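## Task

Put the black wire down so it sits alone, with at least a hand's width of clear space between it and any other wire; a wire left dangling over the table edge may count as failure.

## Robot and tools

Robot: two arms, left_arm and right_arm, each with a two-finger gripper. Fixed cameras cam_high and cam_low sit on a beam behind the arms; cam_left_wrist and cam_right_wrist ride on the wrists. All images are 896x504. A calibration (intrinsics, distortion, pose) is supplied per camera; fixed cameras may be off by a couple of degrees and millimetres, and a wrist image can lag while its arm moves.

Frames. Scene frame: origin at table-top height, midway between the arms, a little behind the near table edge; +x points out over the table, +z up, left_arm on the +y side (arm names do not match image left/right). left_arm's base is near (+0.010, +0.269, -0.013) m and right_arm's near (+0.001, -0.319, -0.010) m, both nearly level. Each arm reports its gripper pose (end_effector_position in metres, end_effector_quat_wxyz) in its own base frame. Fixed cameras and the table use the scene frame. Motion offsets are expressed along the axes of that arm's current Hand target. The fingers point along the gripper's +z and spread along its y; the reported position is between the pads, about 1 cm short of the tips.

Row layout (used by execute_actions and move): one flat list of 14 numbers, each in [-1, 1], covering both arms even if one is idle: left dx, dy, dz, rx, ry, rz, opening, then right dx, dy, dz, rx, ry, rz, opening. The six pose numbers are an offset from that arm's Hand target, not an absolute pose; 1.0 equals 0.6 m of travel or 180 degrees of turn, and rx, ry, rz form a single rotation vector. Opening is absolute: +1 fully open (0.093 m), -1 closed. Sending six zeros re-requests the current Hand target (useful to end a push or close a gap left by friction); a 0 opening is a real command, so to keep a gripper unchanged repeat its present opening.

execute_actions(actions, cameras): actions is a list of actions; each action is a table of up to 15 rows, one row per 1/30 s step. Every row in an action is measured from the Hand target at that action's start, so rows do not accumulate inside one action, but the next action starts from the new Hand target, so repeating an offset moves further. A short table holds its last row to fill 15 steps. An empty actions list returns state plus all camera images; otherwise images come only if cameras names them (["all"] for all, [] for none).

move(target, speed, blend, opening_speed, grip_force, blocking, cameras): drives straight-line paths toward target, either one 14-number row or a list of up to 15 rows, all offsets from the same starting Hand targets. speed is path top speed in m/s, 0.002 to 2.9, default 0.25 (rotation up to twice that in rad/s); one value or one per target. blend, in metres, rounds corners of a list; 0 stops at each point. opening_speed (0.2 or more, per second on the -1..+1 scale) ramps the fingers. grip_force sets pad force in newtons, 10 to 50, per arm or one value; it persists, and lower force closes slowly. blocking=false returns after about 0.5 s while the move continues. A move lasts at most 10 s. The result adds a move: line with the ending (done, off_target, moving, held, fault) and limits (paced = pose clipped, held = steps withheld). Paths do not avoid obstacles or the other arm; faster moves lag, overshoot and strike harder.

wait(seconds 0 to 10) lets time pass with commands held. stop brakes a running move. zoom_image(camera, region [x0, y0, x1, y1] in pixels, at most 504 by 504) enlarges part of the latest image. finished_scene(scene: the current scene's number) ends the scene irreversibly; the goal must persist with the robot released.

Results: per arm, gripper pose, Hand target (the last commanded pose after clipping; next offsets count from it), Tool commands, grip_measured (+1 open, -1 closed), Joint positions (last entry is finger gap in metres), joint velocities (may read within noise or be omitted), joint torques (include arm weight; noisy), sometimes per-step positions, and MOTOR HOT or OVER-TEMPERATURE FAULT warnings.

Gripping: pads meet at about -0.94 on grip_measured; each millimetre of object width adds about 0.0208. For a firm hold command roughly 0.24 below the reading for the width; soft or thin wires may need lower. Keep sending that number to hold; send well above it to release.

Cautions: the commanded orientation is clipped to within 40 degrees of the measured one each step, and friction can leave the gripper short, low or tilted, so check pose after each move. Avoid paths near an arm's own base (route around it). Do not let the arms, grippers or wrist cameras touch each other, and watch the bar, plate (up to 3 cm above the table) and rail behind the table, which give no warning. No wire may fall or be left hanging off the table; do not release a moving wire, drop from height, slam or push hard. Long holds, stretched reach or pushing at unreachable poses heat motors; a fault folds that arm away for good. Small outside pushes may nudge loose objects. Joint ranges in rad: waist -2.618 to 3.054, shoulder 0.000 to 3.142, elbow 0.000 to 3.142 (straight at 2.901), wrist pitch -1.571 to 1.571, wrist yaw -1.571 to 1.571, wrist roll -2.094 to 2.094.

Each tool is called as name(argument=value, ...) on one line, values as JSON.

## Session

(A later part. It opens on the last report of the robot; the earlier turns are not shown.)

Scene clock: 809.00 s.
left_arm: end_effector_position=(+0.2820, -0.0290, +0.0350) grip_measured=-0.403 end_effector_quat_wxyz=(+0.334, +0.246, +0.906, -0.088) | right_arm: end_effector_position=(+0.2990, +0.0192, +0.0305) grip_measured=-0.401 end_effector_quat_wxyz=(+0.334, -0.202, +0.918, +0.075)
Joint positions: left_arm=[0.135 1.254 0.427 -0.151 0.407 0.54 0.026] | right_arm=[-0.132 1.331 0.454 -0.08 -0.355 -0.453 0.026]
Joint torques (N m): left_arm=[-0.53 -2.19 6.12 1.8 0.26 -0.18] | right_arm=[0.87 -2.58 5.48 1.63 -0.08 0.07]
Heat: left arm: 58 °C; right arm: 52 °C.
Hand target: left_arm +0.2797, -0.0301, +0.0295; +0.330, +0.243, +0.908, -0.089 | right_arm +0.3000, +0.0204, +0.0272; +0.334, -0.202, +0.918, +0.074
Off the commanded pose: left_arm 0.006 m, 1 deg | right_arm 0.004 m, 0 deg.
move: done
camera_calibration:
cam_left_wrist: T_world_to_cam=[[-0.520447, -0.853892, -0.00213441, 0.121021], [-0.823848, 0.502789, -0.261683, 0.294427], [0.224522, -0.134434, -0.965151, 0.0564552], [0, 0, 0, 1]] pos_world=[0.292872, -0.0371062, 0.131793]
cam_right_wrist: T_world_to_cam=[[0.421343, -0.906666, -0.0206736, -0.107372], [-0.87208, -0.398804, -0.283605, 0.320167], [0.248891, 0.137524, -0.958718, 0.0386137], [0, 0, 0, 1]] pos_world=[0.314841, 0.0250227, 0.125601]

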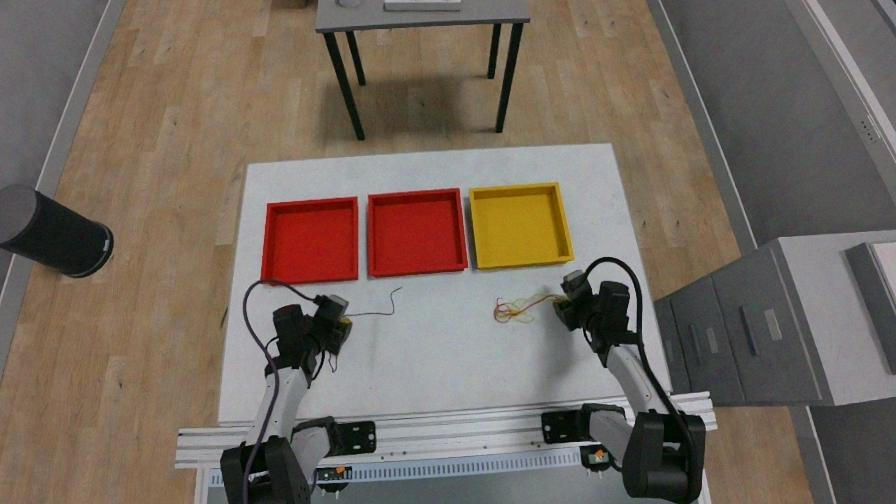

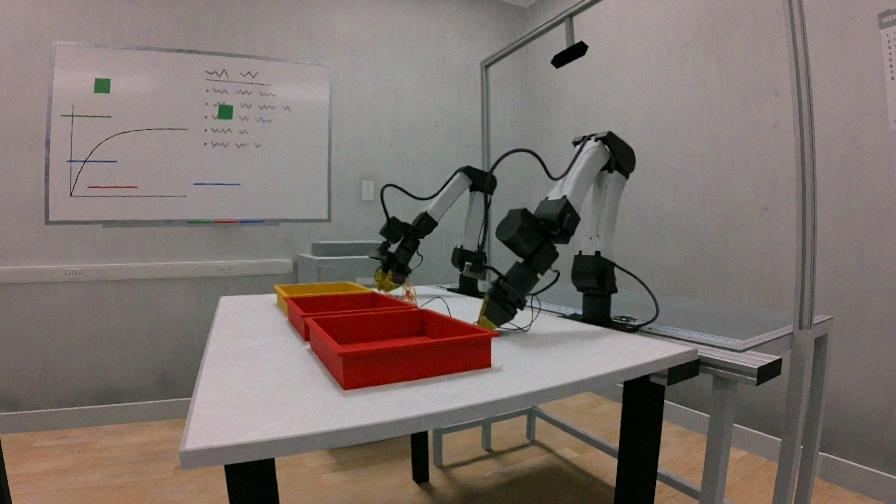

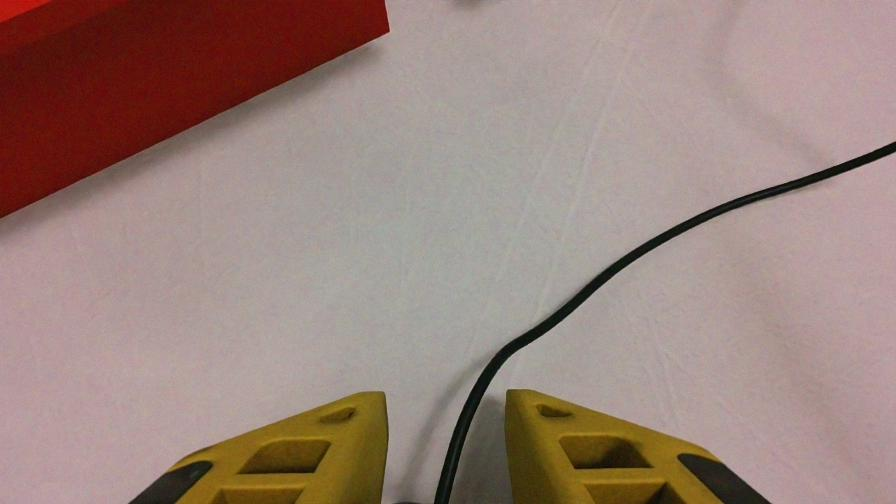

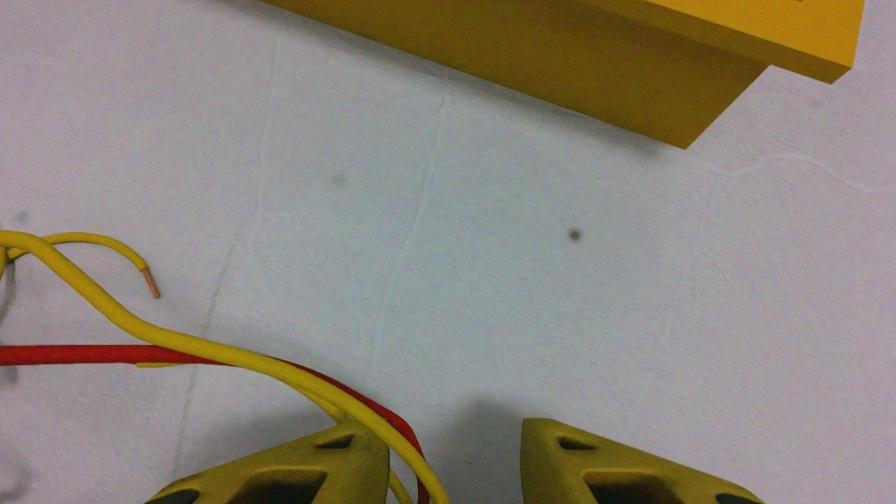

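move(target=[[0,0,-0.1,0,0,0,-0.4,0,0,-0.1,0,0,0,-0.4],[-0.05,0,-0.2,0,0,0,-0.4,-0.05,0,-0.2,0,0,0,-0.4]], cameras=["all"], speed=[0.05,0.1], blend=0.02)

zoom_image(camera="cam_high", region=[300, 250, 600, 400])

zoom_image(camera="cam_low", region=[360, 200, 560, 340])

Scene clock: 819.93 s.
left_arm: end_effector_position=(+0.2269, -0.0037, +0.1260) grip_measured=-0.403 end_effector_quat_wxyz=(+0.310, +0.232, +0.917, -0.096) | right_arm: end_effector_position=(+0.2446, -0.0010, +0.1235) grip_measured=-0.401 end_effector_quat_wxyz=(+0.313, -0.198, +0.926, +0.078)
Joint positions: left_arm=[0.346 0.933 0.693 -0.877 0.498 0.725 0.026] | right_arm=[-0.296 0.969 0.69 -0.777 -0.43 -0.602 0.026]
Joint torques (N m): left_arm=[0.69 -1.87 11.81 1.29 0.52 0.17] | right_arm=[-0.53 -2.56 9.66 1.25 -0.38 0.03]
Heat: left arm: 58 °C; right arm: 52 °C.
Hand target: left_arm +0.2329, -0.0030, +0.1408; +0.330, +0.243, +0.908, -0.089 | right_arm +0.2508, -0.0024, +0.1384; +0.334, -0.202, +0.917, +0.074
Off the commanded pose: left_arm 0.016 m, 3 deg | right_arm 0.016 m, 3 deg.
move: off_target (left_arm, right_arm)
camera_calibration:
cam_left_wrist: T_world_to_cam=[[-0.501175, -0.864615, 0.0355707, 0.10493], [-0.84816, 0.482655, -0.218332, 0.260197], [0.171605, -0.139592, -0.975226, 0.173222], [0, 0, 0, 1]] pos_world=[0.243551, -0.0106815, 0.222007]
cam_right_wrist: T_world_to_cam=[[0.413925, -0.909486, -0.0387478, -0.0968552], [-0.886422, -0.393009, -0.244542, 0.28977], [0.207179, 0.135569, -0.968864, 0.155535], [0, 0, 0, 1]] pos_world=[0.264726, 0.00470824, 0.2178]

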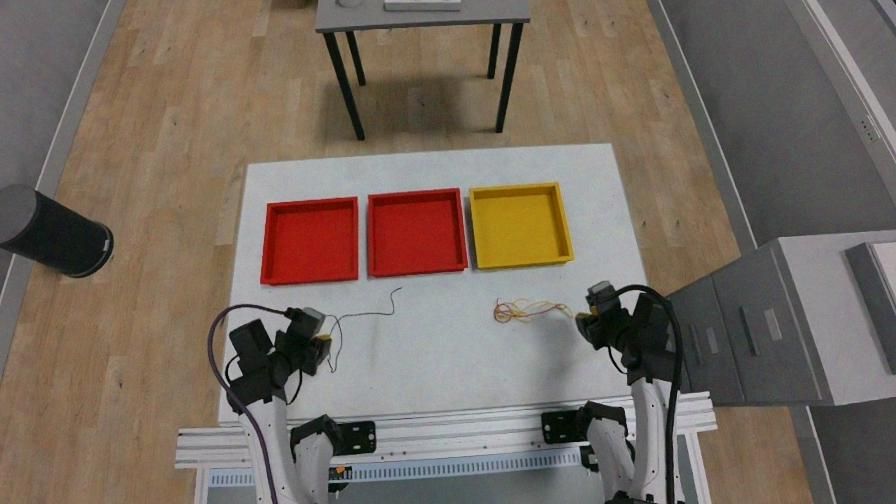

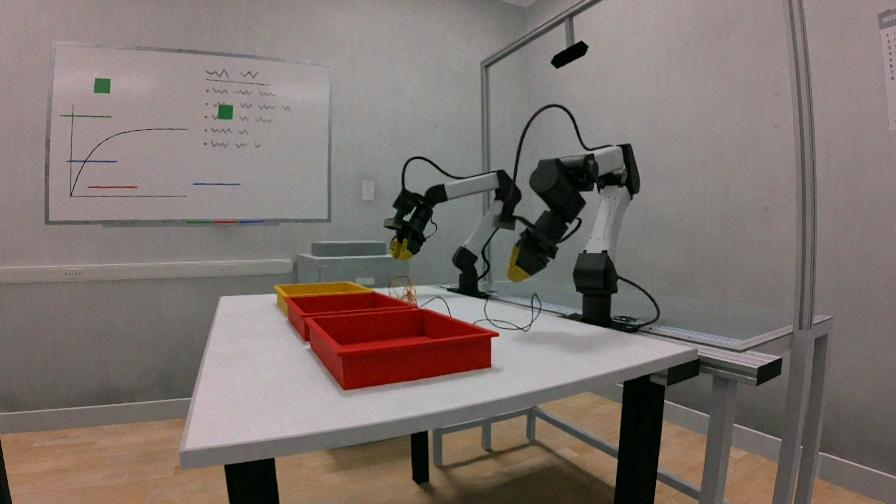

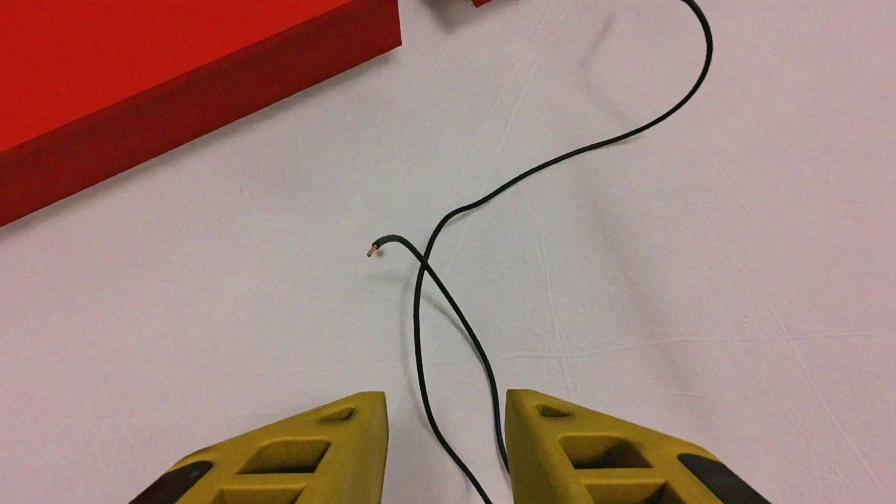

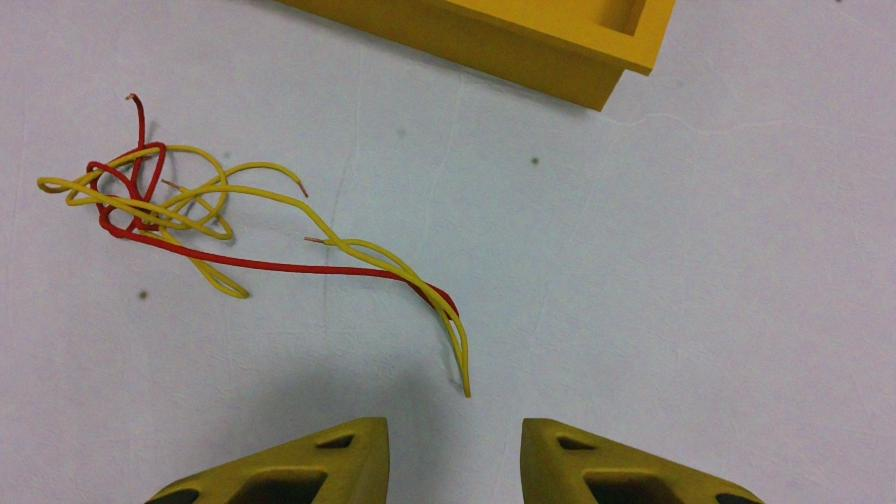

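Scaled by 1.680 from the camera's 896x504 image, which has a finer 1280x720 frame.

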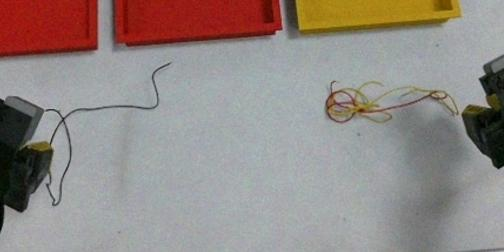

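Scaled by 2.520 from the camera's 896x504 image, which has a finer 1280x720 frame.

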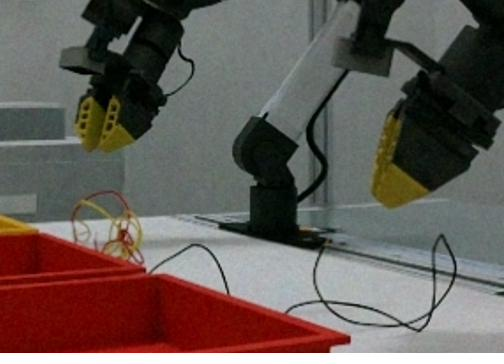

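finished_scene(scene=2)

The scene is finished: the task was done.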